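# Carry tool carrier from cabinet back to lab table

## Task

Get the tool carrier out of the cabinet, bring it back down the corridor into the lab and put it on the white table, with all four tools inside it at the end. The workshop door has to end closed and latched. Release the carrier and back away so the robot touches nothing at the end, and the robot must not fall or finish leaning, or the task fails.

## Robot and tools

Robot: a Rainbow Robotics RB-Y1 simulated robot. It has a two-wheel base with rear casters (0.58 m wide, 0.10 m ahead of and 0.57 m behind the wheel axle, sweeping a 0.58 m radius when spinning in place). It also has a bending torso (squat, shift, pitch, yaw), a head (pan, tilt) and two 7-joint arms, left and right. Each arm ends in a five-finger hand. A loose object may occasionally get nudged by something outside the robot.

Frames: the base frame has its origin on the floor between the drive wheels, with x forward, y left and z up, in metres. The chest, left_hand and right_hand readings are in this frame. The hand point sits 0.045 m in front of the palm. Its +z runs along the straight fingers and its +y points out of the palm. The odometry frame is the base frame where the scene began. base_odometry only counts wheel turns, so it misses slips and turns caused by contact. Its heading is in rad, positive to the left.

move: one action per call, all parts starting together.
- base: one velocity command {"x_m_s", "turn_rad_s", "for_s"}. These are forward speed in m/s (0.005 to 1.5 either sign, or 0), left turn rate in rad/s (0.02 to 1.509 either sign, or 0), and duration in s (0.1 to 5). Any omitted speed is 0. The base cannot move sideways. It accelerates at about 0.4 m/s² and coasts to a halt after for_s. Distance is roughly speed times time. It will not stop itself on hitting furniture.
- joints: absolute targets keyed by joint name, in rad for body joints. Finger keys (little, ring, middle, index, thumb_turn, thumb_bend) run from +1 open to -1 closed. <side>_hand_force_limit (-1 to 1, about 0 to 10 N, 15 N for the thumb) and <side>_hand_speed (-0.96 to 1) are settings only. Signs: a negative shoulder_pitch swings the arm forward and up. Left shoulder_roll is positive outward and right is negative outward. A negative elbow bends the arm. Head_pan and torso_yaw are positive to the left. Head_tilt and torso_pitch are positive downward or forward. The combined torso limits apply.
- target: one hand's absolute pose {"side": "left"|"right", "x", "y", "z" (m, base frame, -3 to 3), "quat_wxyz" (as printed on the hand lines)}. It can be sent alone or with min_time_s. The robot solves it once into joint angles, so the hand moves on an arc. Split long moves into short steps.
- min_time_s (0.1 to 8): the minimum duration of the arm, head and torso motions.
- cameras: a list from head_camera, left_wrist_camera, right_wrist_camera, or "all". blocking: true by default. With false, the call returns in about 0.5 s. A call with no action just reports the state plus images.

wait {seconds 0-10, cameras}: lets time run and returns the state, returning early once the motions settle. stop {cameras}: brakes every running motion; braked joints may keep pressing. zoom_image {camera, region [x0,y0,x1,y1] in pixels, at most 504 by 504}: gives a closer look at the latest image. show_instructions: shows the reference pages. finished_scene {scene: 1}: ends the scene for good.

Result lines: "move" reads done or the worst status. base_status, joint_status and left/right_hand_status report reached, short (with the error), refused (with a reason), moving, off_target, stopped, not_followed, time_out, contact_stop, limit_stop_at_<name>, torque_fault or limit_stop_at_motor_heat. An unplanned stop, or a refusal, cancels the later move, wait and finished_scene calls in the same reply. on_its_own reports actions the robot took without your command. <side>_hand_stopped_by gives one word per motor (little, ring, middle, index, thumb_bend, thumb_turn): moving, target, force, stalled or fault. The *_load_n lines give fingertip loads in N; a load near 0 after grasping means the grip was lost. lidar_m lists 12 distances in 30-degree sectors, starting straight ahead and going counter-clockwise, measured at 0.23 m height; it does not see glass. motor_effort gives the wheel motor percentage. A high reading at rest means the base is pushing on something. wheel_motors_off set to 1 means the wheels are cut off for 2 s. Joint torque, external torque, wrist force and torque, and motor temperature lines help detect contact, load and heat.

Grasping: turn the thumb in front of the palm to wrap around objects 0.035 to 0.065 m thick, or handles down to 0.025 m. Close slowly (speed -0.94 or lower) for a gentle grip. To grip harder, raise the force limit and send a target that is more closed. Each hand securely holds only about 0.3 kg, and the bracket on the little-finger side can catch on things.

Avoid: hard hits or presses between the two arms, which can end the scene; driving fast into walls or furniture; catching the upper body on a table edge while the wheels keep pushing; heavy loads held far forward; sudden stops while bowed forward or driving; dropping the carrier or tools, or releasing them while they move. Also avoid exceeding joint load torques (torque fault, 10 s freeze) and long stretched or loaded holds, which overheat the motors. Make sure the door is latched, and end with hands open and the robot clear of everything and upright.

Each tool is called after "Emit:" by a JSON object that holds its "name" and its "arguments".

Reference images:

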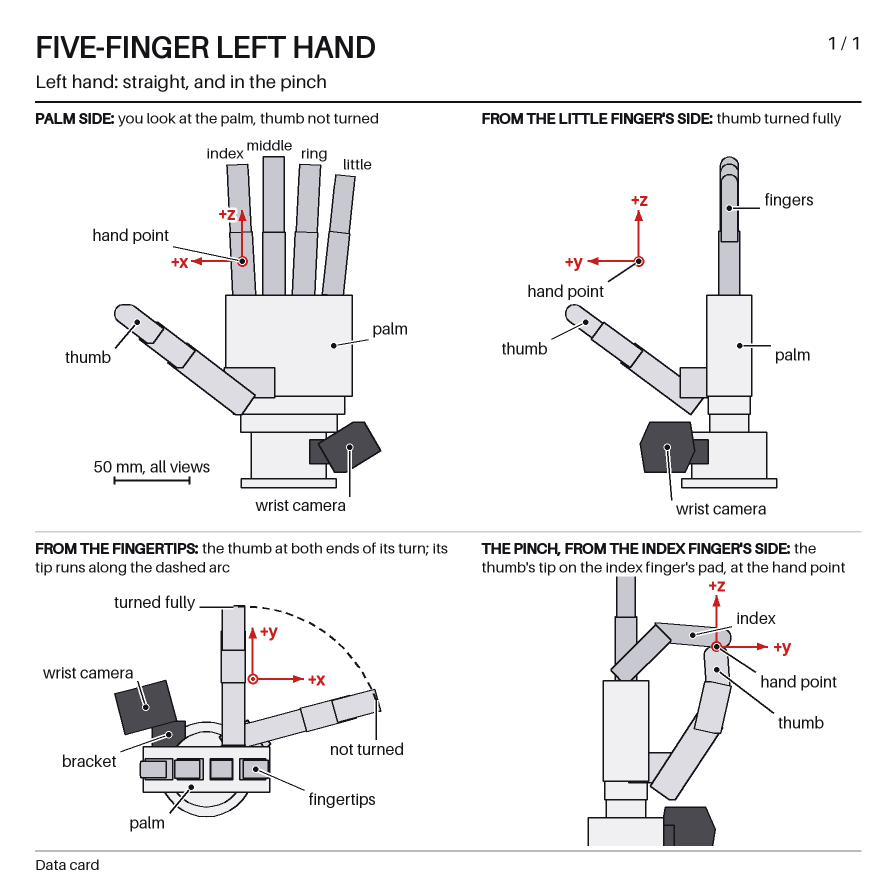

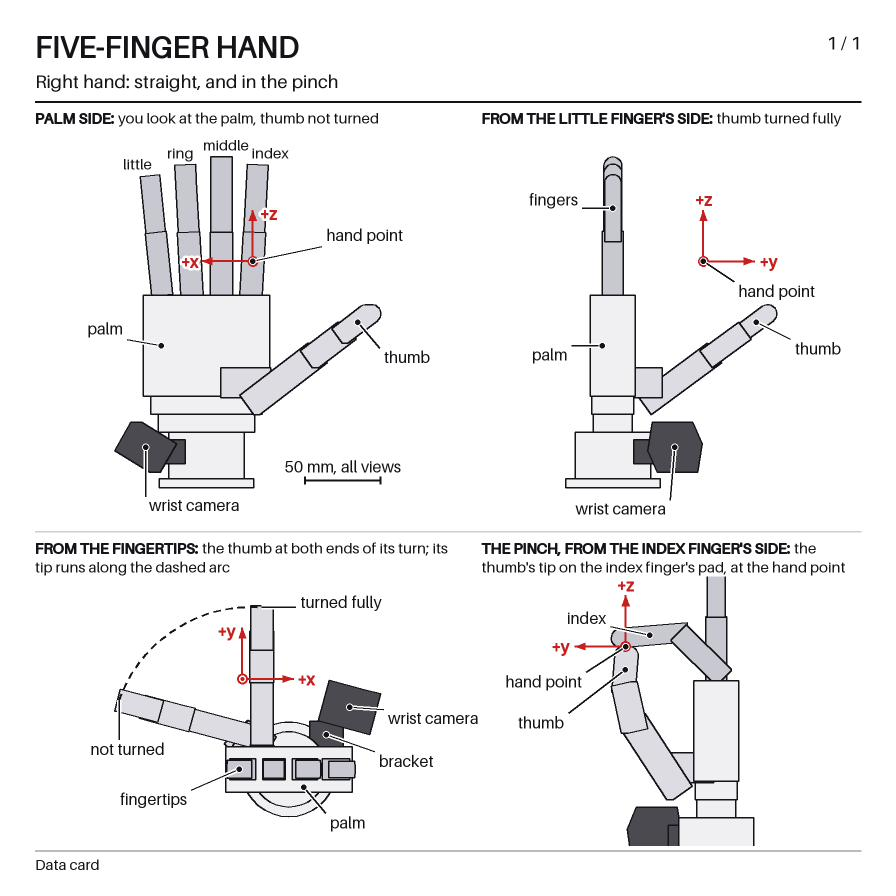

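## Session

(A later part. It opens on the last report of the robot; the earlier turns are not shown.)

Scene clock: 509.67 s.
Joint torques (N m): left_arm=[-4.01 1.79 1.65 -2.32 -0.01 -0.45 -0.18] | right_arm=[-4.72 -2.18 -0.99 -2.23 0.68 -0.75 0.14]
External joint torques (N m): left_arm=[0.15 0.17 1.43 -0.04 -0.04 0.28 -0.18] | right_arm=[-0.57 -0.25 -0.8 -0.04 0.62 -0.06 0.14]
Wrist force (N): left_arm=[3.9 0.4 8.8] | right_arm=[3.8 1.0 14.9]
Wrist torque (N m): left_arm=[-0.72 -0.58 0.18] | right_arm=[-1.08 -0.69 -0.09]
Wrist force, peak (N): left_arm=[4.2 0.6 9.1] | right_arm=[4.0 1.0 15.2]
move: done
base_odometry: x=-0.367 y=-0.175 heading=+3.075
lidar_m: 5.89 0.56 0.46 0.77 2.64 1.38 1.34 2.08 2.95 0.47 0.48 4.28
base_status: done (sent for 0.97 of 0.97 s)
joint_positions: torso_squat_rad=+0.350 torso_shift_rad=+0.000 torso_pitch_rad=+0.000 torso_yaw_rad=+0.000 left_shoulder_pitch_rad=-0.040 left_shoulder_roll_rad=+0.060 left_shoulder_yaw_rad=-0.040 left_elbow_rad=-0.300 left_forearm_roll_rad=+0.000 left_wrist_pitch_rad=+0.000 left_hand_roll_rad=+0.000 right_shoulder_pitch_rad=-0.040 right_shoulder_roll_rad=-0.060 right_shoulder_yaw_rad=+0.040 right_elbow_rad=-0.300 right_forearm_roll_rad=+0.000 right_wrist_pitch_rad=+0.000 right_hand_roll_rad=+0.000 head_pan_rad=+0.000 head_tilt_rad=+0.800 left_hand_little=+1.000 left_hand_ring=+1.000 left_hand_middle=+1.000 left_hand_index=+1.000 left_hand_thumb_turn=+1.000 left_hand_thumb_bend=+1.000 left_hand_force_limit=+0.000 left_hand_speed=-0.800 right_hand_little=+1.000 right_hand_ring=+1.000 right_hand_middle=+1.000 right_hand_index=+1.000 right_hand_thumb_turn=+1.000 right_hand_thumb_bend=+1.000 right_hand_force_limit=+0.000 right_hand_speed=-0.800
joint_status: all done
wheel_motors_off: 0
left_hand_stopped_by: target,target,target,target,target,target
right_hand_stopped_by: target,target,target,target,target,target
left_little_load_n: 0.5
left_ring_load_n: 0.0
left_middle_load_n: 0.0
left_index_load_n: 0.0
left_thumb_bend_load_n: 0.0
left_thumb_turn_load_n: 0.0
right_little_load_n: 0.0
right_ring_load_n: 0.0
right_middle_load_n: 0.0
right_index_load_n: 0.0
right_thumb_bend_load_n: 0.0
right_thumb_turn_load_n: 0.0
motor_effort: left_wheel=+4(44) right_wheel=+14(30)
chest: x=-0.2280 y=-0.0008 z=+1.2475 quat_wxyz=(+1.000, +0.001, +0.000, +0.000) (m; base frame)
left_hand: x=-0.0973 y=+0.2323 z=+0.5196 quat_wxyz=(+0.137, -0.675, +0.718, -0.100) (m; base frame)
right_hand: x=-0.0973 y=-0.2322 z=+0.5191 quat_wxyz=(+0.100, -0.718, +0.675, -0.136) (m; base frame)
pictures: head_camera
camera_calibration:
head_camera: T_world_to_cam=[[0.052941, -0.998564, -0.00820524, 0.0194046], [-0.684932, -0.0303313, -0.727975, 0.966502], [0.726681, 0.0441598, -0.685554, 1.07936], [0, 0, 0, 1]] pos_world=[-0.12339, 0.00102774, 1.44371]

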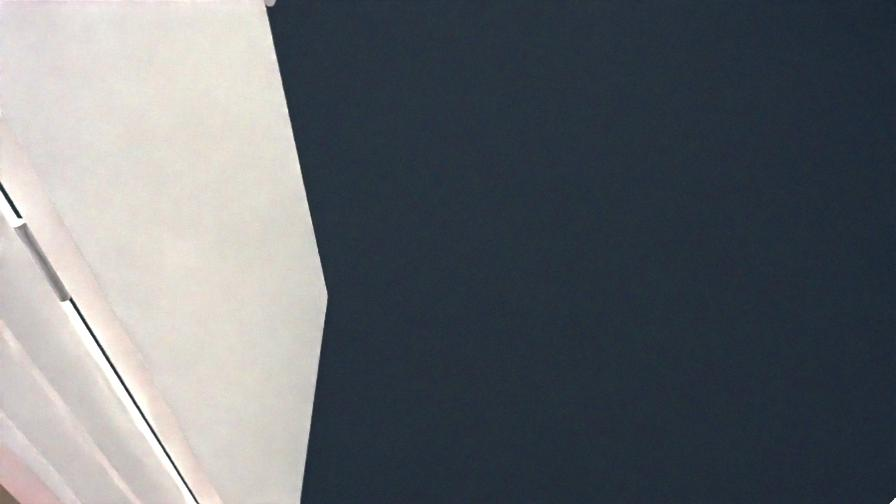

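Emit:
{"name": "move", "arguments": {"base": {"turn_rad_s": -0.25, "for_s": 0.55}, "joints": {"left_shoulder_roll_rad": 0.1, "left_elbow_rad": -2.0, "left_shoulder_pitch_rad": 0.4}}}

Emit:
{"name": "move", "arguments": {"base": {"x_m_s": 0.25, "for_s": 2.05}, "joints": {"torso_pitch_rad": 0.3}, "min_time_s": 2}}

Emit:
{"name": "move", "arguments": {"base": {"turn_rad_s": 0.25, "for_s": 0.6}, "joints": {"head_tilt_rad": 0.3, "head_pan_rad": 0.45}, "cameras": ["head_camera"]}}

Scene clock: 547.60 s.
Joint torques (N m): left_arm=[-4.91 2.03 2.08 -10.81 0.01 -1.53 -0.27] | right_arm=[-4.6 -2.07 -1.18 -2.38 0.56 -0.8 0.28]
External joint torques (N m): left_arm=[-0.13 0.71 0.87 -0.59 -0.07 0.46 -0.27] | right_arm=[-0.44 -0.14 -0.98 -0.19 0.5 -0.12 0.28]
Wrist force (N): left_arm=[3.9 3.9 3.4] | right_arm=[3.9 1.0 15.0]
Wrist torque (N m): left_arm=[-0.18 -0.77 0.05] | right_arm=[-1.10 -0.71 -0.08]
Wrist force, peak (N): left_arm=[3.8 1.8 9.2] | right_arm=[3.9 1.1 15.2]
move: done
base_odometry: x=-0.367 y=-0.175 heading=+2.934
lidar_m: 5.89 0.70 0.47 0.46 3.05 2.09 1.34 1.38 2.59 0.85 0.47 2.81
base_status: done (sent for 0.57 of 0.57 s)
joint_positions: torso_squat_rad=+0.350 torso_shift_rad=+0.000 torso_pitch_rad=+0.000 torso_yaw_rad=+0.000 left_shoulder_pitch_rad=+0.400 left_shoulder_roll_rad=+0.100 left_shoulder_yaw_rad=-0.040 left_elbow_rad=-2.000 left_forearm_roll_rad=+0.000 left_wrist_pitch_rad=+0.000 left_hand_roll_rad=+0.000 right_shoulder_pitch_rad=-0.040 right_shoulder_roll_rad=-0.060 right_shoulder_yaw_rad=+0.040 right_elbow_rad=-0.300 right_forearm_roll_rad=+0.000 right_wrist_pitch_rad=+0.000 right_hand_roll_rad=+0.000 head_pan_rad=+0.000 head_tilt_rad=+0.800 left_hand_little=+1.000 left_hand_ring=+1.000 left_hand_middle=+1.000 left_hand_index=+1.000 left_hand_thumb_turn=+1.000 left_hand_thumb_bend=+1.000 left_hand_force_limit=+0.000 left_hand_speed=-0.800 right_hand_little=+1.000 right_hand_ring=+1.000 right_hand_middle=+1.000 right_hand_index=+1.000 right_hand_thumb_turn=+1.000 right_hand_thumb_bend=+1.000 right_hand_force_limit=+0.000 right_hand_speed=-0.800
joint_status: all done
wheel_motors_off: 0
left_hand_stopped_by: target,target,target,target,target,target
right_hand_stopped_by: target,target,target,target,target,target
left_little_load_n: 0.0
left_ring_load_n: -0.5
left_middle_load_n: 0.0
left_index_load_n: 0.0
left_thumb_bend_load_n: 0.0
left_thumb_turn_load_n: 0.0
right_little_load_n: 0.0
right_ring_load_n: 0.0
right_middle_load_n: 0.0
right_index_load_n: 0.0
right_thumb_bend_load_n: 0.0
right_thumb_turn_load_n: 0.0
motor_effort: left_wheel=-2(22) right_wheel=-15(22)
chest: x=-0.2280 y=-0.0007 z=+1.2475 quat_wxyz=(+1.000, +0.001, +0.000, +0.000) (m; base frame)
left_hand: x=+0.2334 y=+0.2507 z=+0.9930 quat_wxyz=(+0.551, -0.476, +0.500, -0.470) (m; base frame)
right_hand: x=-0.0974 y=-0.2322 z=+0.5192 quat_wxyz=(+0.100, -0.718, +0.675, -0.136) (m; base frame)
pictures: none

Scene clock: 550.77 s.
Joint torques (N m): left_arm=[0.51 2.82 2.07 -9.93 0.11 -1.53 -0.17] | right_arm=[4.89 -1.59 -0.8 0.73 0.33 -0.25 0.15]
External joint torques (N m): left_arm=[0.11 1.12 0.71 -0.38 0.03 0.41 -0.17] | right_arm=[0.91 0.17 -0.55 -0.13 0.32 -0.15 0.15]
Wrist force (N): left_arm=[4.1 3.9 4.7] | right_arm=[3.8 -0.8 15.2]
Wrist torque (N m): left_arm=[-0.25 -0.72 0.08] | right_arm=[-1.25 -0.70 -0.15]
Wrist force, peak (N): left_arm=[4.2 3.7 5.5] | right_arm=[4.2 -1.1 15.3]
move: done
base_odometry: x=-0.873 y=-0.069 heading=+2.936
lidar_m: 5.37 2.51 0.55 0.47 0.47 2.63 1.86 1.92 0.48 0.74 2.46 3.76
base_status: done (sent for 2.07 of 2.07 s)
joint_positions: torso_squat_rad=+0.350 torso_shift_rad=+0.000 torso_pitch_rad=+0.300 torso_yaw_rad=+0.000 left_shoulder_pitch_rad=+0.400 left_shoulder_roll_rad=+0.100 left_shoulder_yaw_rad=-0.040 left_elbow_rad=-2.000 left_forearm_roll_rad=+0.000 left_wrist_pitch_rad=+0.000 left_hand_roll_rad=+0.000 right_shoulder_pitch_rad=-0.040 right_shoulder_roll_rad=-0.060 right_shoulder_yaw_rad=+0.040 right_elbow_rad=-0.300 right_forearm_roll_rad=+0.000 right_wrist_pitch_rad=+0.000 right_hand_roll_rad=+0.000 head_pan_rad=+0.000 head_tilt_rad=+0.800 left_hand_little=+1.000 left_hand_ring=+1.000 left_hand_middle=+1.000 left_hand_index=+1.000 left_hand_thumb_turn=+1.000 left_hand_thumb_bend=+1.000 left_hand_force_limit=+0.000 left_hand_speed=-0.800 right_hand_little=+1.000 right_hand_ring=+1.000 right_hand_middle=+1.000 right_hand_index=+1.000 right_hand_thumb_turn=+1.000 right_hand_thumb_bend=+1.000 right_hand_force_limit=+0.000 right_hand_speed=-0.800
joint_status: all done
wheel_motors_off: 0
left_hand_stopped_by: target,target,target,target,target,target
right_hand_stopped_by: target,target,target,target,target,target
left_little_load_n: 0.0
left_ring_load_n: 0.0
left_middle_load_n: 0.0
left_index_load_n: 0.0
left_thumb_bend_load_n: 0.0
left_thumb_turn_load_n: 0.0
right_little_load_n: 0.0
right_ring_load_n: 0.0
right_middle_load_n: 0.0
right_index_load_n: 0.0
right_thumb_bend_load_n: 0.0
right_thumb_turn_load_n: 0.0
motor_effort: left_wheel=+14(52) right_wheel=-16(27)
chest: x=-0.1365 y=-0.0007 z=+1.2337 quat_wxyz=(+0.989, +0.001, +0.150, +0.000) (m; base frame)
left_hand: x=+0.2290 y=+0.2508 z=+0.8541 quat_wxyz=(+0.470, -0.541, +0.577, -0.393) (m; base frame)
right_hand: x=-0.2268 y=-0.2322 z=+0.4992 quat_wxyz=(-0.002, -0.731, +0.682, -0.028) (m; base frame)
pictures: none

Scene clock: 552.20 s.
Joint torques (N m): left_arm=[0.81 2.46 2.12 -9.84 0.09 -1.59 -0.24] | right_arm=[4.55 -2.21 -1.14 1.14 0.35 -0.26 0.2]
External joint torques (N m): left_arm=[0.41 0.76 0.75 -0.29 0.01 0.35 -0.24] | right_arm=[0.57 -0.45 -0.89 0.28 0.35 -0.17 0.2]
Wrist force (N): left_arm=[3.7 3.8 4.6] | right_arm=[3.7 -0.9 15.3]
Wrist torque (N m): left_arm=[-0.24 -0.68 0.07] | right_arm=[-1.27 -0.68 -0.16]
Wrist force, peak (N): left_arm=[4.4 4.2 5.0] | right_arm=[3.9 -0.7 15.4]
move: done
base_odometry: x=-0.873 y=-0.069 heading=+3.085
lidar_m: 5.37 0.75 0.51 0.47 0.48 1.90 1.85 0.56 0.48 1.34 2.45 3.79
base_status: done (sent for 0.6 of 0.6 s)
joint_positions: torso_squat_rad=+0.350 torso_shift_rad=+0.000 torso_pitch_rad=+0.300 torso_yaw_rad=+0.000 left_shoulder_pitch_rad=+0.400 left_shoulder_roll_rad=+0.100 left_shoulder_yaw_rad=-0.040 left_elbow_rad=-2.000 left_forearm_roll_rad=+0.000 left_wrist_pitch_rad=+0.000 left_hand_roll_rad=+0.000 right_shoulder_pitch_rad=-0.040 right_shoulder_roll_rad=-0.060 right_shoulder_yaw_rad=+0.040 right_elbow_rad=-0.300 right_forearm_roll_rad=+0.000 right_wrist_pitch_rad=+0.000 right_hand_roll_rad=+0.000 head_pan_rad=+0.450 head_tilt_rad=+0.300 left_hand_little=+1.000 left_hand_ring=+1.000 left_hand_middle=+1.000 left_hand_index=+1.000 left_hand_thumb_turn=+1.000 left_hand_thumb_bend=+1.000 left_hand_force_limit=+0.000 left_hand_speed=-0.800 right_hand_little=+1.000 right_hand_ring=+1.000 right_hand_middle=+1.000 right_hand_index=+1.000 right_hand_thumb_turn=+1.000 right_hand_thumb_bend=+1.000 right_hand_force_limit=+0.000 right_hand_speed=-0.800
joint_status: all done
wheel_motors_off: 0
left_hand_stopped_by: target,target,target,target,target,target
right_hand_stopped_by: target,target,target,target,target,target
left_little_load_n: 0.0
left_ring_load_n: 0.0
left_middle_load_n: 0.0
left_index_load_n: 0.0
left_thumb_bend_load_n: 0.0
left_thumb_turn_load_n: 0.0
right_little_load_n: 0.0
right_ring_load_n: 0.0
right_middle_load_n: 0.0
right_index_load_n: 0.0
right_thumb_bend_load_n: 0.0
right_thumb_turn_load_n: 0.0
motor_effort: left_wheel=-12(39) right_wheel=-5(30)
chest: x=-0.1365 y=-0.0007 z=+1.2337 quat_wxyz=(+0.989, +0.001, +0.149, +0.000) (m; base frame)
left_hand: x=+0.2290 y=+0.2508 z=+0.8541 quat_wxyz=(+0.470, -0.541, +0.577, -0.393) (m; base frame)
right_hand: x=-0.2269 y=-0.2322 z=+0.4992 quat_wxyz=(-0.002, -0.731, +0.682, -0.028) (m; base frame)
pictures: head_camera
camera_calibration:
head_camera: T_world_to_cam=[[0.463307, -0.877427, -0.12437, 0.199264], [-0.489879, -0.136626, -0.861018, 1.2473], [0.738489, 0.459842, -0.493133, 0.678635], [0, 0, 0, 1]] pos_world=[0.0175407, 0.0331874, 1.43339]

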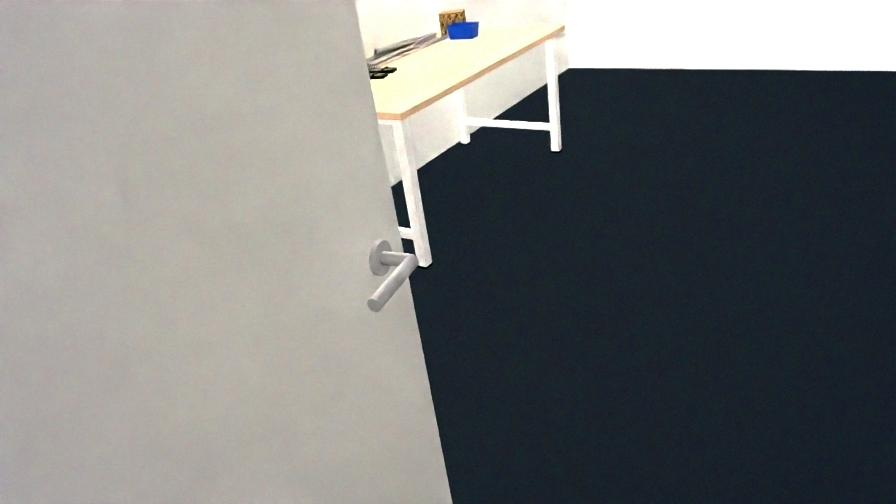

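Emit:
{"name": "move", "arguments": {"target": {"side": "left", "x": 0.38, "y": 0.40, "z": 1.03, "quat_wxyz": [0, 0.7071, 0, 0.7071]}, "min_time_s": 1.5, "cameras": ["head_camera"]}}

Scene clock: 566.20 s.
Joint torques (N m): left_arm=[-0.27 69.75 25.91 16.75 -1.16 -1.58 0.16] | right_arm=[4.35 -1.24 -0.55 0.66 0.36 -0.08 -0.08]
External joint torques (N m): left_arm=[6.35 55.06 17.37 21.18 -1.18 0.42 0.14] | right_arm=[0.57 0 -0.37 -0.12 0.36 0.04 -0.08]
Wrist force (N): left_arm=[-2.3 -1.6 3.3] | right_arm=[4.0 -0.7 15.2]
Wrist torque (N m): left_arm=[-0.57 -0.34 0.00] | right_arm=[-1.23 -0.72 -0.13]
Wrist force, peak (N): left_arm=[4.3 4.3 4.8] | right_arm=[5.1 -0.6 15.7]
move: done
base_odometry: x=-0.873 y=-0.069 heading=+3.085
lidar_m: 5.38 0.75 0.51 0.47 0.49 1.89 1.85 0.55 0.48 1.38 2.47 4.11
base_status: not commanded
joint_positions: torso_squat_rad=+0.350 torso_shift_rad=+0.000 torso_pitch_rad=+0.300 torso_yaw_rad=-0.001 left_shoulder_pitch_rad=-0.098 left_shoulder_roll_rad=+0.956 left_shoulder_yaw_rad=-0.268 left_elbow_rad=-1.397 left_forearm_roll_rad=+1.057 left_wrist_pitch_rad=-0.527 left_hand_roll_rad=+1.509 right_shoulder_pitch_rad=-0.040 right_shoulder_roll_rad=-0.060 right_shoulder_yaw_rad=+0.040 right_elbow_rad=-0.300 right_forearm_roll_rad=+0.000 right_wrist_pitch_rad=+0.000 right_hand_roll_rad=+0.000 head_pan_rad=+0.450 head_tilt_rad=+0.300 left_hand_little=+1.000 left_hand_ring=+1.000 left_hand_middle=+1.000 left_hand_index=+1.000 left_hand_thumb_turn=+1.000 left_hand_thumb_bend=+1.000 left_hand_force_limit=+0.000 left_hand_speed=-0.800 right_hand_little=+1.000 right_hand_ring=+1.000 right_hand_middle=+1.000 right_hand_index=+1.000 right_hand_thumb_turn=+1.000 right_hand_thumb_bend=+1.000 right_hand_force_limit=+0.000 right_hand_speed=-0.800
joint_status: all done
wheel_motors_off: 0
left_hand_stopped_by: target,target,target,target,target,target
right_hand_stopped_by: target,target,target,target,target,target
left_little_load_n: 0.0
left_ring_load_n: 0.0
left_middle_load_n: 0.0
left_index_load_n: 0.0
left_thumb_bend_load_n: 0.0
left_thumb_turn_load_n: -0.5
right_little_load_n: 0.0
right_ring_load_n: -0.5
right_middle_load_n: 0.0
right_index_load_n: 0.0
right_thumb_bend_load_n: 0.0
right_thumb_turn_load_n: 0.0
motor_effort: left_wheel=-4(14) right_wheel=-8(26)
chest: x=-0.1368 y=-0.0038 z=+1.2337 quat_wxyz=(+0.989, +0.002, +0.149, +0.000) (m; base frame)
left_hand: x=+0.3797 y=+0.3909 z=+1.0296 quat_wxyz=(-0.006, -0.707, -0.003, -0.707) (m; base frame)
left_hand_status: reached (checked arc, planned for 1.5 s): 9 mm and 0.7 deg off.
right_hand: x=-0.2272 y=-0.2325 z=+0.4984 quat_wxyz=(+0.000, -0.730, +0.683, -0.027) (m; base frame)
pictures: head_camera
camera_calibration:
head_camera: T_world_to_cam=[[0.462274, -0.87755, -0.127313, 0.200206], [-0.489681, -0.132939, -0.861708, 1.2476], [0.739267, 0.460688, -0.491174, 0.67802], [0, 0, 0, 1]] pos_world=[0.0171404, 0.0291905, 1.43358]

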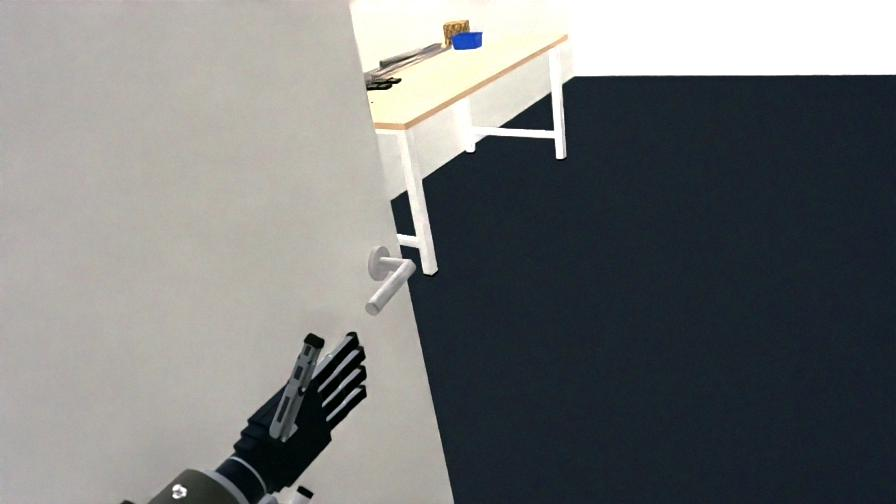

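Emit:
{"name": "move", "arguments": {"joints": {"left_shoulder_roll_rad": 0.3, "left_shoulder_yaw_rad": 0.0, "left_shoulder_pitch_rad": 0.0, "left_elbow_rad": -1.5, "left_forearm_roll_rad": 0.0, "left_wrist_pitch_rad": 0.0, "left_hand_roll_rad": 1.57}, "min_time_s": 1.5, "cameras": ["head_camera"]}}

Scene clock: 571.70 s.
Joint torques (N m): left_arm=[-4.11 5.33 4.41 -9.35 0.41 -1.65 0.32] | right_arm=[4.21 -1.55 -0.23 0.97 0.47 0.05 -0.01]
External joint torques (N m): left_arm=[0.66 -0.13 1.09 -0.65 0.3 0.17 0.3] | right_arm=[0.23 0.21 0.01 0.11 0.46 0.15 -0.01]
Wrist force (N): left_arm=[-1.7 0.2 4.7] | right_arm=[3.9 -0.8 15.2]
Wrist torque (N m): left_arm=[-0.49 -0.30 -0.02] | right_arm=[-1.24 -0.70 -0.14]
Wrist force, peak (N): left_arm=[-1.3 0.3 5.6] | right_arm=[4.2 -0.7 15.5]
move: done
base_odometry: x=-0.873 y=-0.069 heading=+3.085
lidar_m: 5.38 0.75 0.50 0.46 0.49 1.90 1.86 0.57 0.48 1.36 2.46 3.80
base_status: not commanded
joint_positions: torso_squat_rad=+0.350 torso_shift_rad=+0.000 torso_pitch_rad=+0.300 torso_yaw_rad=+0.000 left_shoulder_pitch_rad=+0.000 left_shoulder_roll_rad=+0.300 left_shoulder_yaw_rad=+0.000 left_elbow_rad=-1.500 left_forearm_roll_rad=+0.000 left_wrist_pitch_rad=+0.000 left_hand_roll_rad=+1.570 right_shoulder_pitch_rad=-0.040 right_shoulder_roll_rad=-0.060 right_shoulder_yaw_rad=+0.040 right_elbow_rad=-0.300 right_forearm_roll_rad=+0.000 right_wrist_pitch_rad=+0.000 right_hand_roll_rad=+0.000 head_pan_rad=+0.450 head_tilt_rad=+0.300 left_hand_little=+1.000 left_hand_ring=+1.000 left_hand_middle=+1.000 left_hand_index=+1.000 left_hand_thumb_turn=+1.000 left_hand_thumb_bend=+1.000 left_hand_force_limit=+0.000 left_hand_speed=-0.800 right_hand_little=+1.000 right_hand_ring=+1.000 right_hand_middle=+1.000 right_hand_index=+1.000 right_hand_thumb_turn=+1.000 right_hand_thumb_bend=+1.000 right_hand_force_limit=+0.000 right_hand_speed=-0.800
joint_status: all done
wheel_motors_off: 0
left_hand_stopped_by: target,target,target,target,target,target
right_hand_stopped_by: target,target,target,target,target,target
left_little_load_n: 0.0
left_ring_load_n: 0.0
left_middle_load_n: 0.0
left_index_load_n: 0.0
left_thumb_bend_load_n: 0.0
left_thumb_turn_load_n: 0.0
right_little_load_n: 0.0
right_ring_load_n: 0.0
right_middle_load_n: -0.5
right_index_load_n: 0.0
right_thumb_bend_load_n: 0.0
right_thumb_turn_load_n: 0.0
motor_effort: left_wheel=-3(10) right_wheel=+1(10)
chest: x=-0.1365 y=-0.0007 z=+1.2337 quat_wxyz=(+0.989, +0.001, +0.149, +0.000) (m; base frame)
left_hand: x=+0.3305 y=+0.2547 z=+0.8407 quat_wxyz=(+0.093, -0.816, +0.118, -0.558) (m; base frame)
right_hand: x=-0.2269 y=-0.2323 z=+0.4992 quat_wxyz=(-0.002, -0.730, +0.682, -0.028) (m; base frame)
pictures: head_camera
camera_calibration:
head_camera: T_world_to_cam=[[0.463309, -0.877436, -0.124303, 0.199213], [-0.489752, -0.136614, -0.861092, 1.24735], [0.738571, 0.459829, -0.49302, 0.678547], [0, 0, 0, 1]] pos_world=[0.0174407, 0.0331874, 1.43339]

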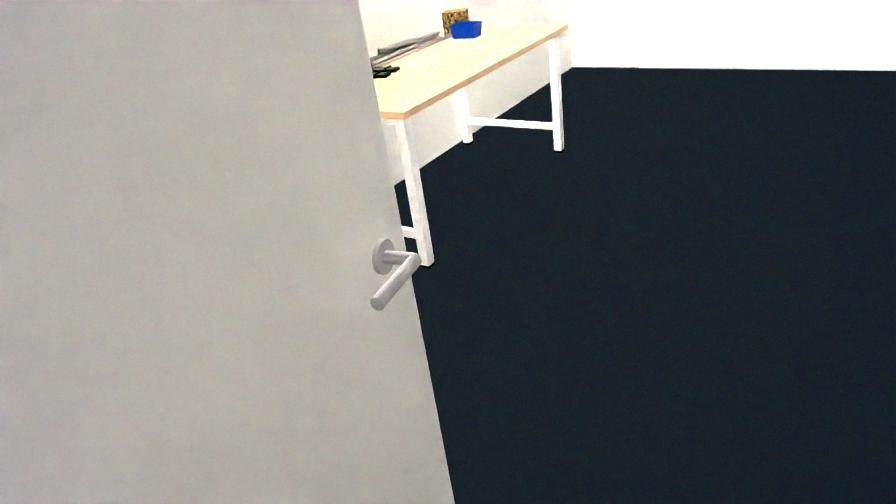

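Emit:
{"name": "move", "arguments": {"joints": {"left_shoulder_pitch_rad": 0.3, "left_shoulder_roll_rad": 0.06, "left_shoulder_yaw_rad": -0.04, "left_elbow_rad": -0.6, "left_forearm_roll_rad": 0.0, "left_wrist_pitch_rad": 0.0, "left_hand_roll_rad": 0.0, "right_shoulder_roll_rad": -0.3, "right_elbow_rad": -2.0, "right_shoulder_pitch_rad": 0.2}, "min_time_s": 1.5}}

Emit:
{"name": "move", "arguments": {"base": {"x_m_s": 0.2, "for_s": 2.0}, "joints": {"head_tilt_rad": 0.6, "head_pan_rad": 0.5}, "cameras": ["head_camera"]}}

Scene clock: 628.13 s.
Joint torques (N m): left_arm=[8.44 2.72 -0.44 0.56 0.27 0.07 -0.01] | right_arm=[-2.32 -4.67 -2.76 -10.4 0.39 -1.93 0.13]
External joint torques (N m): left_arm=[-0.52 0.37 -0.94 -0.44 0.26 0.17 -0.01] | right_arm=[-0.08 -0.45 0.44 -0.75 0.22 0.01 0.12]
Wrist force (N): left_arm=[4.0 -1.2 8.8] | right_arm=[3.0 5.1 10.6]
Wrist torque (N m): left_arm=[-0.81 -0.60 0.26] | right_arm=[-0.50 -0.51 -0.06]
Wrist force, peak (N): left_arm=[3.8 0.3 9.5] | right_arm=[3.6 1.7 15.5]
move: done
base_odometry: x=-0.873 y=-0.069 heading=+3.085
lidar_m: 5.38 0.77 0.49 0.47 0.48 1.90 1.86 0.56 0.48 1.35 2.46 3.78
base_status: not commanded
joint_positions: torso_squat_rad=+0.350 torso_shift_rad=+0.000 torso_pitch_rad=+0.300 torso_yaw_rad=+0.000 left_shoulder_pitch_rad=+0.300 left_shoulder_roll_rad=+0.060 left_shoulder_yaw_rad=-0.040 left_elbow_rad=-0.600 left_forearm_roll_rad=+0.000 left_wrist_pitch_rad=+0.000 left_hand_roll_rad=+0.000 right_shoulder_pitch_rad=+0.200 right_shoulder_roll_rad=-0.300 right_shoulder_yaw_rad=+0.040 right_elbow_rad=-2.000 right_forearm_roll_rad=+0.000 right_wrist_pitch_rad=+0.000 right_hand_roll_rad=+0.000 head_pan_rad=+0.450 head_tilt_rad=+0.300 left_hand_little=+1.000 left_hand_ring=+1.000 left_hand_middle=+1.000 left_hand_index=+1.000 left_hand_thumb_turn=+1.000 left_hand_thumb_bend=+1.000 left_hand_force_limit=+0.000 left_hand_speed=-0.800 right_hand_little=+1.000 right_hand_ring=+1.000 right_hand_middle=+1.000 right_hand_index=+1.000 right_hand_thumb_turn=+1.000 right_hand_thumb_bend=+1.000 right_hand_force_limit=+0.000 right_hand_speed=-0.800
joint_status: all done
wheel_motors_off: 0
left_hand_stopped_by: target,target,target,target,target,target
right_hand_stopped_by: target,target,target,target,target,target
left_little_load_n: 0.0
left_ring_load_n: 0.0
left_middle_load_n: 0.0
left_index_load_n: 0.0
left_thumb_bend_load_n: 0.0
left_thumb_turn_load_n: 0.0
right_little_load_n: 0.0
right_ring_load_n: 0.0
right_middle_load_n: 0.0
right_index_load_n: -0.5
right_thumb_bend_load_n: 0.0
right_thumb_turn_load_n: -0.5
motor_effort: left_wheel=-2(4) right_wheel=+1(2)
chest: x=-0.1365 y=-0.0007 z=+1.2337 quat_wxyz=(+0.989, +0.001, +0.149, +0.000) (m; base frame)
left_hand: x=-0.3235 y=+0.2398 z=+0.5290 quat_wxyz=(+0.031, -0.716, +0.697, +0.021) (m; base frame)
right_hand: x=+0.3051 y=-0.2470 z=+0.9219 quat_wxyz=(+0.434, -0.607, +0.418, -0.518) (m; base frame)
pictures: none

Scene clock: 631.17 s.
Joint torques (N m): left_arm=[9.81 2.92 -0.54 1.01 0.25 0.02 -0.06] | right_arm=[-2.94 -5.02 -3.45 -10.05 0.44 -1.99 -0.07]
External joint torques (N m): left_arm=[0.85 0.58 -1.04 0.02 0.24 0.11 -0.06] | right_arm=[-0.71 -0.79 -0.25 -0.41 0.27 -0.06 -0.08]
Wrist force (N): left_arm=[3.6 -1.2 8.5] | right_arm=[3.0 4.9 10.5]
Wrist torque (N m): left_arm=[-0.80 -0.56 0.24] | right_arm=[-0.53 -0.51 -0.06]
Wrist force, peak (N): left_arm=[4.1 -2.0 9.1] | right_arm=[3.2 5.3 10.9]
move: done
base_odometry: x=-1.272 y=-0.047 heading=+3.086
lidar_m: 4.98 2.19 0.54 0.50 0.51 0.67 2.26 0.78 0.99 2.87 2.28 3.46
base_status: done (sent for 2 of 2 s)
joint_positions: torso_squat_rad=+0.350 torso_shift_rad=+0.000 torso_pitch_rad=+0.300 torso_yaw_rad=+0.000 left_shoulder_pitch_rad=+0.300 left_shoulder_roll_rad=+0.060 left_shoulder_yaw_rad=-0.040 left_elbow_rad=-0.600 left_forearm_roll_rad=+0.000 left_wrist_pitch_rad=+0.000 left_hand_roll_rad=+0.000 right_shoulder_pitch_rad=+0.200 right_shoulder_roll_rad=-0.300 right_shoulder_yaw_rad=+0.040 right_elbow_rad=-2.000 right_forearm_roll_rad=+0.000 right_wrist_pitch_rad=+0.000 right_hand_roll_rad=+0.000 head_pan_rad=+0.500 head_tilt_rad=+0.600 left_hand_little=+1.000 left_hand_ring=+1.000 left_hand_middle=+1.000 left_hand_index=+1.000 left_hand_thumb_turn=+1.000 left_hand_thumb_bend=+1.000 left_hand_force_limit=+0.000 left_hand_speed=-0.800 right_hand_little=+1.000 right_hand_ring=+1.000 right_hand_middle=+1.000 right_hand_index=+1.000 right_hand_thumb_turn=+1.000 right_hand_thumb_bend=+1.000 right_hand_force_limit=+0.000 right_hand_speed=-0.800
joint_status: all done
wheel_motors_off: 0
left_hand_stopped_by: target,target,target,target,target,target
right_hand_stopped_by: target,target,target,target,target,target
left_little_load_n: 0.0
left_ring_load_n: 0.0
left_middle_load_n: 0.0
left_index_load_n: 0.0
left_thumb_bend_load_n: 0.0
left_thumb_turn_load_n: 0.0
right_little_load_n: 0.0
right_ring_load_n: -0.5
right_middle_load_n: 0.0
right_index_load_n: 0.0
right_thumb_bend_load_n: 0.0
right_thumb_turn_load_n: 0.0
motor_effort: left_wheel=+10(43) right_wheel=-10(30)
chest: x=-0.1365 y=-0.0007 z=+1.2337 quat_wxyz=(+0.989, +0.001, +0.149, +0.000) (m; base frame)
left_hand: x=-0.3233 y=+0.2398 z=+0.5290 quat_wxyz=(+0.031, -0.716, +0.698, +0.021) (m; base frame)
right_hand: x=+0.3051 y=-0.2470 z=+0.9218 quat_wxyz=(+0.434, -0.607, +0.419, -0.518) (m; base frame)
pictures: head_camera
camera_calibration:
head_camera: T_world_to_cam=[[0.502912, -0.850715, -0.15285, 0.241955], [-0.678387, -0.278914, -0.679704, 0.979325], [0.535602, 0.445523, -0.717384, 0.985292], [0, 0, 0, 1]] pos_world=[0.014955, 0.040012, 1.40947]

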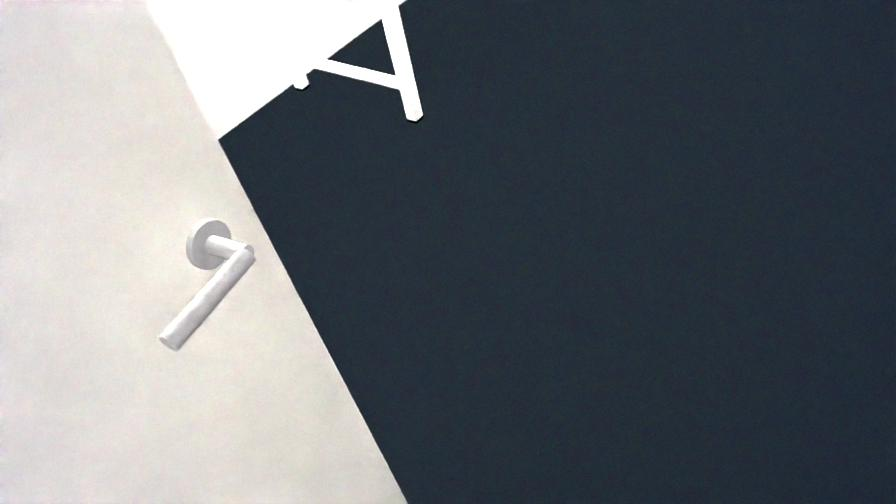

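Emit:
{"name": "move", "arguments": {"base": {"x_m_s": -0.15, "for_s": 1.0}, "joints": {"left_elbow_rad": -1.8, "left_shoulder_pitch_rad": 0.1, "right_shoulder_pitch_rad": 0.3, "right_shoulder_roll_rad": -0.06, "right_elbow_rad": -0.6}, "min_time_s": 1.5}}

Emit:
{"name": "move", "arguments": {"target": {"side": "left", "x": 0.30, "y": 0.30, "z": 1.03, "quat_wxyz": [0.7011, -0.7011, 0.0923, -0.0923]}, "min_time_s": 1.5, "cameras": ["head_camera"]}}

Scene clock: 658.97 s.
Joint torques (N m): left_arm=[-3.9 1.24 -0.3 -9.84 0.41 -1.55 0.08] | right_arm=[10.07 -2.94 -0.75 0.9 0.26 -0.18 0.11]
External joint torques (N m): left_arm=[0.33 0.51 -0.94 0.05 0.34 0.43 0.08] | right_arm=[0.59 -0.3 -0.09 -0.16 0.26 -0.12 0.11]
Wrist force (N): left_arm=[3.7 3.9 4.1] | right_arm=[3.7 -0.9 15.3]
Wrist torque (N m): left_arm=[-0.25 -0.69 0.09] | right_arm=[-1.25 -0.70 -0.16]
Wrist force, peak (N): left_arm=[4.5 -1.2 9.0] | right_arm=[3.7 2.5 15.5]
move: done
base_odometry: x=-1.123 y=-0.055 heading=+3.085
lidar_m: 5.13 2.31 0.53 0.49 0.49 0.71 2.10 0.65 0.76 2.73 2.35 3.90
base_status: done (sent for 1 of 1 s)
joint_positions: torso_squat_rad=+0.350 torso_shift_rad=+0.000 torso_pitch_rad=+0.300 torso_yaw_rad=+0.000 left_shoulder_pitch_rad=+0.100 left_shoulder_roll_rad=+0.060 left_shoulder_yaw_rad=-0.040 left_elbow_rad=-1.800 left_forearm_roll_rad=+0.000 left_wrist_pitch_rad=+0.000 left_hand_roll_rad=+0.000 right_shoulder_pitch_rad=+0.300 right_shoulder_roll_rad=-0.060 right_shoulder_yaw_rad=+0.040 right_elbow_rad=-0.600 right_forearm_roll_rad=+0.000 right_wrist_pitch_rad=+0.000 right_hand_roll_rad=+0.000 head_pan_rad=+0.500 head_tilt_rad=+0.600 left_hand_little=+1.000 left_hand_ring=+1.000 left_hand_middle=+1.000 left_hand_index=+1.000 left_hand_thumb_turn=+1.000 left_hand_thumb_bend=+1.000 left_hand_force_limit=+0.000 left_hand_speed=-0.800 right_hand_little=+1.000 right_hand_ring=+1.000 right_hand_middle=+1.000 right_hand_index=+1.000 right_hand_thumb_turn=+1.000 right_hand_thumb_bend=+1.000 right_hand_force_limit=+0.000 right_hand_speed=-0.800
joint_status: all done
wheel_motors_off: 0
left_hand_stopped_by: target,target,target,target,target,target
right_hand_stopped_by: target,target,target,target,target,target
left_little_load_n: 0.0
left_ring_load_n: 0.0
left_middle_load_n: 0.0
left_index_load_n: -0.5
left_thumb_bend_load_n: 0.0
left_thumb_turn_load_n: 0.0
right_little_load_n: 0.0
right_ring_load_n: -0.5
right_middle_load_n: 0.0
right_index_load_n: 0.0
right_thumb_bend_load_n: 0.0
right_thumb_turn_load_n: 0.0
motor_effort: left_wheel=-20(34) right_wheel=+2(26)
chest: x=-0.1366 y=-0.0007 z=+1.2337 quat_wxyz=(+0.989, +0.001, +0.149, +0.000) (m; base frame)
left_hand: x=+0.3187 y=+0.1998 z=+0.8641 quat_wxyz=(+0.464, -0.520, +0.559, -0.449) (m; base frame)
right_hand: x=-0.3234 y=-0.2397 z=+0.5285 quat_wxyz=(-0.020, -0.697, +0.716, -0.030) (m; base frame)
pictures: none

Scene clock: 660.80 s.
Joint torques (N m): left_arm=[-13.14 -1.94 -0.2 -7.15 -1.26 -0.58 0.04] | right_arm=[9.92 -1.92 -0.86 1.13 0.33 -0.35 0.22]
External joint torques (N m): left_arm=[-0.13 -0.39 -0.64 0.53 0.59 -0.02 0.04] | right_arm=[0.44 0.73 -0.2 0.07 0.33 -0.3 0.22]
Wrist force (N): left_arm=[3.3 4.5 3.3] | right_arm=[3.7 -0.8 15.3]
Wrist torque (N m): left_arm=[-0.12 -0.74 0.16] | right_arm=[-1.23 -0.69 -0.16]
Wrist force, peak (N): left_arm=[6.0 3.6 6.8] | right_arm=[3.8 -0.9 15.5]
move: done
base_odometry: x=-1.123 y=-0.055 heading=+3.085
lidar_m: 5.12 2.30 0.53 0.48 0.51 0.71 2.11 0.66 0.75 2.71 2.34 3.91
base_status: not commanded
joint_positions: torso_squat_rad=+0.350 torso_shift_rad=+0.000 torso_pitch_rad=+0.300 torso_yaw_rad=+0.000 left_shoulder_pitch_rad=-0.617 left_shoulder_roll_rad=+0.000 left_shoulder_yaw_rad=-0.392 left_elbow_rad=-1.577 left_forearm_roll_rad=-1.557 left_wrist_pitch_rad=+1.907 left_hand_roll_rad=+1.288 right_shoulder_pitch_rad=+0.300 right_shoulder_roll_rad=-0.060 right_shoulder_yaw_rad=+0.040 right_elbow_rad=-0.600 right_forearm_roll_rad=+0.000 right_wrist_pitch_rad=+0.000 right_hand_roll_rad=+0.000 head_pan_rad=+0.500 head_tilt_rad=+0.600 left_hand_little=+1.000 left_hand_ring=+1.000 left_hand_middle=+1.000 left_hand_index=+1.000 left_hand_thumb_turn=+1.000 left_hand_thumb_bend=+1.000 left_hand_force_limit=+0.000 left_hand_speed=-0.800 right_hand_little=+1.000 right_hand_ring=+1.000 right_hand_middle=+1.000 right_hand_index=+1.000 right_hand_thumb_turn=+1.000 right_hand_thumb_bend=+1.000 right_hand_force_limit=+0.000 right_hand_speed=-0.800
joint_status: all done
wheel_motors_off: 0
left_hand_stopped_by: target,target,target,target,target,target
right_hand_stopped_by: target,target,target,target,target,target
left_little_load_n: 0.0
left_ring_load_n: 0.0
left_middle_load_n: 0.0
left_index_load_n: 0.0
left_thumb_bend_load_n: 0.0
left_thumb_turn_load_n: 0.0
right_little_load_n: 0.0
right_ring_load_n: 0.0
right_middle_load_n: 0.0
right_index_load_n: 0.0
right_thumb_bend_load_n: 0.0
right_thumb_turn_load_n: 0.0
motor_effort: left_wheel=-20(21) right_wheel=+3(3)
chest: x=-0.1366 y=-0.0007 z=+1.2337 quat_wxyz=(+0.989, +0.001, +0.149, +0.000) (m; base frame)
left_hand: x=+0.2994 y=+0.3003 z=+1.0308 quat_wxyz=(+0.701, -0.701, +0.093, -0.094) (m; base frame)
left_hand_status: reached (checked arc, planned for 1.5 s): 1 mm and 0.2 deg off.
right_hand: x=-0.3234 y=-0.2397 z=+0.5285 quat_wxyz=(-0.020, -0.698, +0.716, -0.030) (m; base frame)
pictures: head_camera
camera_calibration:
head_camera: T_world_to_cam=[[0.502966, -0.85069, -0.152816, 0.24197], [-0.678317, -0.27894, -0.679764, 0.97941], [0.535642, 0.445556, -0.717334, 0.985345], [0, 0, 0, 1]] pos_world=[0.014855, 0.0400119, 1.40957]

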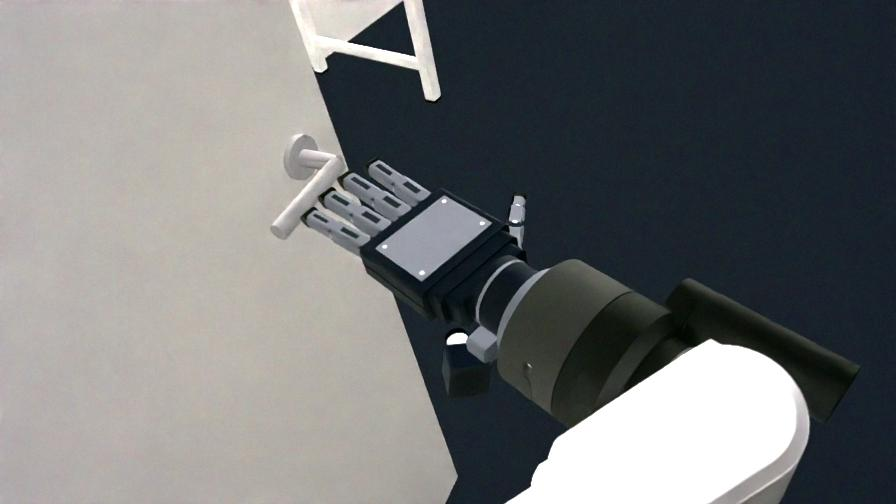

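Emit:
{"name": "move", "arguments": {"target": {"side": "left", "x": 0.362, "y": 0.445, "z": 1.005, "quat_wxyz": [0.7011, -0.7011, 0.0923, -0.0923]}, "min_time_s": 1.5}}

Emit:
{"name": "move", "arguments": {"target": {"side": "left", "x": 0.362, "y": 0.450, "z": 0.967, "quat_wxyz": [0.7011, -0.7011, 0.0923, -0.0923]}, "min_time_s": 1, "cameras": ["head_camera", "left_wrist_camera"]}}

Scene clock: 668.50 s.
Joint torques (N m): left_arm=[-16.78 6.72 3.32 -7.74 -1.48 -0.08 0.32] | right_arm=[10.05 -2.69 -0.47 1.22 0.17 -0.08 0.25]
External joint torques (N m): left_arm=[-1.95 1.16 1.23 0.28 0.52 0.15 0.31] | right_arm=[0.58 -0.04 0.18 0.16 0.17 -0.02 0.25]
Wrist force (N): left_arm=[3.0 4.4 2.6] | right_arm=[3.8 -0.8 15.3]
Wrist torque (N m): left_arm=[-0.18 -0.74 0.12] | right_arm=[-1.23 -0.70 -0.16]
Wrist force, peak (N): left_arm=[3.2 4.9 3.6] | right_arm=[3.8 -0.8 15.5]
move: done
base_odometry: x=-1.123 y=-0.055 heading=+3.085
lidar_m: 5.12 2.31 0.53 0.49 0.51 0.70 2.11 0.66 0.77 2.72 2.34 3.92
base_status: not commanded
joint_positions: torso_squat_rad=+0.350 torso_shift_rad=+0.000 torso_pitch_rad=+0.300 torso_yaw_rad=+0.000 left_shoulder_pitch_rad=-0.658 left_shoulder_roll_rad=+0.255 left_shoulder_yaw_rad=-0.148 left_elbow_rad=-1.399 left_forearm_roll_rad=-1.284 left_wrist_pitch_rad=+1.628 left_hand_roll_rad=+1.456 right_shoulder_pitch_rad=+0.300 right_shoulder_roll_rad=-0.060 right_shoulder_yaw_rad=+0.040 right_elbow_rad=-0.600 right_forearm_roll_rad=+0.000 right_wrist_pitch_rad=+0.000 right_hand_roll_rad=+0.000 head_pan_rad=+0.500 head_tilt_rad=+0.600 left_hand_little=+1.000 left_hand_ring=+1.000 left_hand_middle=+1.000 left_hand_index=+1.000 left_hand_thumb_turn=+1.000 left_hand_thumb_bend=+1.000 left_hand_force_limit=+0.000 left_hand_speed=-0.800 right_hand_little=+1.000 right_hand_ring=+1.000 right_hand_middle=+1.000 right_hand_index=+1.000 right_hand_thumb_turn=+1.000 right_hand_thumb_bend=+1.000 right_hand_force_limit=+0.000 right_hand_speed=-0.800
joint_status: all done
wheel_motors_off: 0
left_hand_stopped_by: target,target,target,target,target,target
right_hand_stopped_by: target,target,target,target,target,target
left_little_load_n: 0.0
left_ring_load_n: 0.0
left_middle_load_n: -0.5
left_index_load_n: 0.0
left_thumb_bend_load_n: 0.0
left_thumb_turn_load_n: -0.5
right_little_load_n: 0.0
right_ring_load_n: 0.0
right_middle_load_n: 0.0
right_index_load_n: 0.0
right_thumb_bend_load_n: 0.0
right_thumb_turn_load_n: 0.0
motor_effort: left_wheel=-20(22) right_wheel=+2(3)
chest: x=-0.1366 y=-0.0007 z=+1.2337 quat_wxyz=(+0.989, +0.001, +0.149, +0.000) (m; base frame)
left_hand: x=+0.3615 y=+0.4448 z=+1.0050 quat_wxyz=(+0.701, -0.701, +0.093, -0.093) (m; base frame)
left_hand_status: reached (checked arc, planned for 1.5 s): 0 mm and 0.1 deg off.
right_hand: x=-0.3234 y=-0.2397 z=+0.5285 quat_wxyz=(-0.020, -0.698, +0.716, -0.030) (m; base frame)
pictures: none

Scene clock: 669.83 s.
Joint torques (N m): left_arm=[-16.44 4.84 0.37 -7.66 -1.92 0.15 0.31] | right_arm=[10.04 -2.83 -0.79 1.23 0.3 -0.15 -0.08]
External joint torques (N m): left_arm=[-1.63 -0.81 -1.5 0.23 0.09 0.08 0.31] | right_arm=[0.56 -0.18 -0.13 0.17 0.3 -0.09 -0.08]
Wrist force (N): left_arm=[2.7 4.4 3.0] | right_arm=[3.9 -0.9 15.3]
Wrist torque (N m): left_arm=[-0.17 -0.64 0.08] | right_arm=[-1.26 -0.72 -0.15]
Wrist force, peak (N): left_arm=[2.9 4.3 3.5] | right_arm=[3.8 -0.9 15.4]
move: done
base_odometry: x=-1.123 y=-0.055 heading=+3.085
lidar_m: 5.11 2.31 0.54 0.49 0.51 0.71 2.09 0.65 0.76 2.71 2.35 3.91
base_status: not commanded
joint_positions: torso_squat_rad=+0.350 torso_shift_rad=+0.000 torso_pitch_rad=+0.300 torso_yaw_rad=+0.000 left_shoulder_pitch_rad=-0.663 left_shoulder_roll_rad=+0.244 left_shoulder_yaw_rad=-0.156 left_elbow_rad=-1.242 left_forearm_roll_rad=-1.286 left_wrist_pitch_rad=+1.595 left_hand_roll_rad=+1.602 right_shoulder_pitch_rad=+0.300 right_shoulder_roll_rad=-0.060 right_shoulder_yaw_rad=+0.040 right_elbow_rad=-0.600 right_forearm_roll_rad=+0.000 right_wrist_pitch_rad=+0.000 right_hand_roll_rad=+0.000 head_pan_rad=+0.500 head_tilt_rad=+0.600 left_hand_little=+1.000 left_hand_ring=+1.000 left_hand_middle=+1.000 left_hand_index=+1.000 left_hand_thumb_turn=+1.000 left_hand_thumb_bend=+1.000 left_hand_force_limit=+0.000 left_hand_speed=-0.800 right_hand_little=+1.000 right_hand_ring=+1.000 right_hand_middle=+1.000 right_hand_index=+1.000 right_hand_thumb_turn=+1.000 right_hand_thumb_bend=+1.000 right_hand_force_limit=+0.000 right_hand_speed=-0.800
joint_status: all done
wheel_motors_off: 0
left_hand_stopped_by: target,target,target,target,target,target
right_hand_stopped_by: target,target,target,target,target,target
left_little_load_n: -0.5
left_ring_load_n: 0.0
left_middle_load_n: 0.0
left_index_load_n: 0.0
left_thumb_bend_load_n: 0.0
left_thumb_turn_load_n: 0.0
right_little_load_n: 0.0
right_ring_load_n: 0.0
right_middle_load_n: 0.0
right_index_load_n: 0.0
right_thumb_bend_load_n: 0.0
right_thumb_turn_load_n: 0.0
motor_effort: left_wheel=-20(21) right_wheel=+3(3)
chest: x=-0.1366 y=-0.0007 z=+1.2337 quat_wxyz=(+0.989, +0.001, +0.149, +0.000) (m; base frame)
left_hand: x=+0.3616 y=+0.4503 z=+0.9671 quat_wxyz=(+0.701, -0.701, +0.093, -0.092) (m; base frame)
left_hand_status: reached (checked arc, planned for 1.0 s): 0 mm and 0.1 deg off.
right_hand: x=-0.3234 y=-0.2397 z=+0.5285 quat_wxyz=(-0.020, -0.698, +0.716, -0.030) (m; base frame)
pictures: head_camera, left_wrist_camera
camera_calibration:
head_camera: T_world_to_cam=[[0.502966, -0.85069, -0.152816, 0.24197], [-0.678317, -0.27894, -0.679764, 0.97941], [0.535642, 0.445556, -0.717334, 0.985345], [0, 0, 0, 1]] pos_world=[0.014855, 0.0400119, 1.40957]
left_wrist_camera: T_world_to_cam=[[0.258337, -0.0801002, 0.962728, -0.988627], [0.649045, -0.723744, -0.23438, 0.317347], [0.715543, 0.685404, -0.134981, -0.321449], [0, 0, 0, 1]] pos_world=[0.279437, 0.370811, 0.982769]

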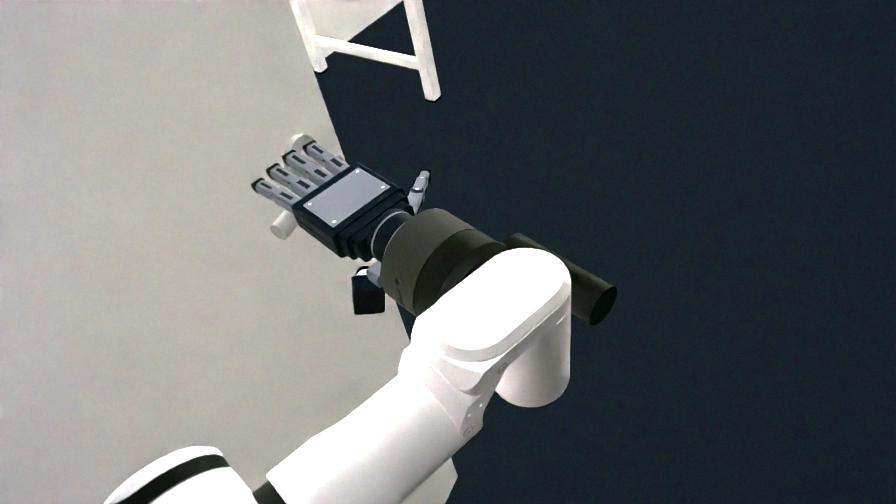

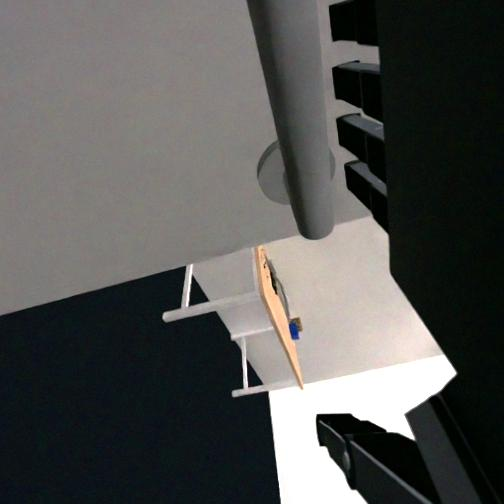

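Emit:
{"name": "move", "arguments": {"joints": {"left_hand_index": -0.8, "left_hand_middle": -0.8, "left_hand_ring": -0.8, "left_hand_little": -0.8, "left_hand_speed": -0.6}, "cameras": ["left_wrist_camera"]}}

Scene clock: 675.00 s.
Joint torques (N m): left_arm=[-13.51 2.92 0.37 -6.78 0.48 -0.17 0.21] | right_arm=[9.9 -2.93 0.15 1.16 0.37 -0.11 0.07]
External joint torques (N m): left_arm=[1.32 -2.75 -1.51 1.1 2.48 -0.23 0.21] | right_arm=[0.43 -0.28 0.81 0.1 0.37 -0.05 0.07]
Wrist force (N): left_arm=[0.9 -2.3 3.3] | right_arm=[3.9 -0.7 15.2]
Wrist torque (N m): left_arm=[0.02 -0.61 0.25] | right_arm=[-1.22 -0.72 -0.15]
Wrist force, peak (N): left_arm=[2.0 -2.2 9.8] | right_arm=[3.8 -0.8 15.4]
move: off_target
base_odometry: x=-1.123 y=-0.055 heading=+3.085
lidar_m: 5.12 2.30 0.54 0.49 0.50 0.71 2.11 0.66 0.76 2.71 2.34 3.91
base_status: not commanded
joint_positions: torso_squat_rad=+0.350 torso_shift_rad=+0.000 torso_pitch_rad=+0.300 torso_yaw_rad=+0.000 left_shoulder_pitch_rad=-0.664 left_shoulder_roll_rad=+0.244 left_shoulder_yaw_rad=-0.156 left_elbow_rad=-1.243 left_forearm_roll_rad=-1.287 left_wrist_pitch_rad=+1.596 left_hand_roll_rad=+1.602 right_shoulder_pitch_rad=+0.300 right_shoulder_roll_rad=-0.060 right_shoulder_yaw_rad=+0.040 right_elbow_rad=-0.600 right_forearm_roll_rad=+0.000 right_wrist_pitch_rad=+0.000 right_hand_roll_rad=+0.000 head_pan_rad=+0.500 head_tilt_rad=+0.600 left_hand_little=+0.379 left_hand_ring=+0.563 left_hand_middle=+0.673 left_hand_index=+0.748 left_hand_thumb_turn=+1.000 left_hand_thumb_bend=+1.000 left_hand_force_limit=+0.000 left_hand_speed=-0.600 right_hand_little=+1.000 right_hand_ring=+1.000 right_hand_middle=+1.000 right_hand_index=+1.000 right_hand_thumb_turn=+1.000 right_hand_thumb_bend=+1.000 right_hand_force_limit=+0.000 right_hand_speed=-0.800
joint_status: left_hand_little off_target (ended at +0.379, target -0.800); left_hand_ring off_target (ended at +0.563, target -0.800); left_hand_middle off_target (ended at +0.673, target -0.800); left_hand_index off_target (ended at +0.748, target -0.800); the others done
wheel_motors_off: 0
left_hand_stopped_by: force,force,force,force,target,target
right_hand_stopped_by: target,target,target,target,target,target
left_little_load_n: 3.5
left_ring_load_n: 0.0
left_middle_load_n: 0.0
left_index_load_n: 1.5
left_thumb_bend_load_n: 0.0
left_thumb_turn_load_n: -0.5
right_little_load_n: 0.0
right_ring_load_n: 0.0
right_middle_load_n: 0.0
right_index_load_n: 0.0
right_thumb_bend_load_n: 0.0
right_thumb_turn_load_n: 0.0
motor_effort: left_wheel=-20(22) right_wheel=+3(3)
chest: x=-0.1366 y=-0.0008 z=+1.2337 quat_wxyz=(+0.989, +0.001, +0.149, +0.000) (m; base frame)
left_hand: x=+0.3619 y=+0.4504 z=+0.9679 quat_wxyz=(+0.701, -0.701, +0.092, -0.093) (m; base frame)
right_hand: x=-0.3234 y=-0.2397 z=+0.5285 quat_wxyz=(-0.020, -0.698, +0.716, -0.030) (m; base frame)
pictures: left_wrist_camera
camera_calibration:
left_wrist_camera: T_world_to_cam=[[0.257017, -0.0811704, 0.962992, -0.98874], [0.649229, -0.723615, -0.234269, 0.317221], [0.715852, 0.685414, -0.133283, -0.323341], [0, 0, 0, 1]] pos_world=[0.279638, 0.370912, 0.983367]

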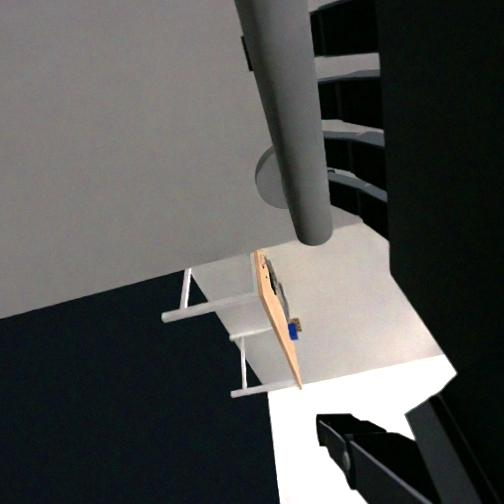

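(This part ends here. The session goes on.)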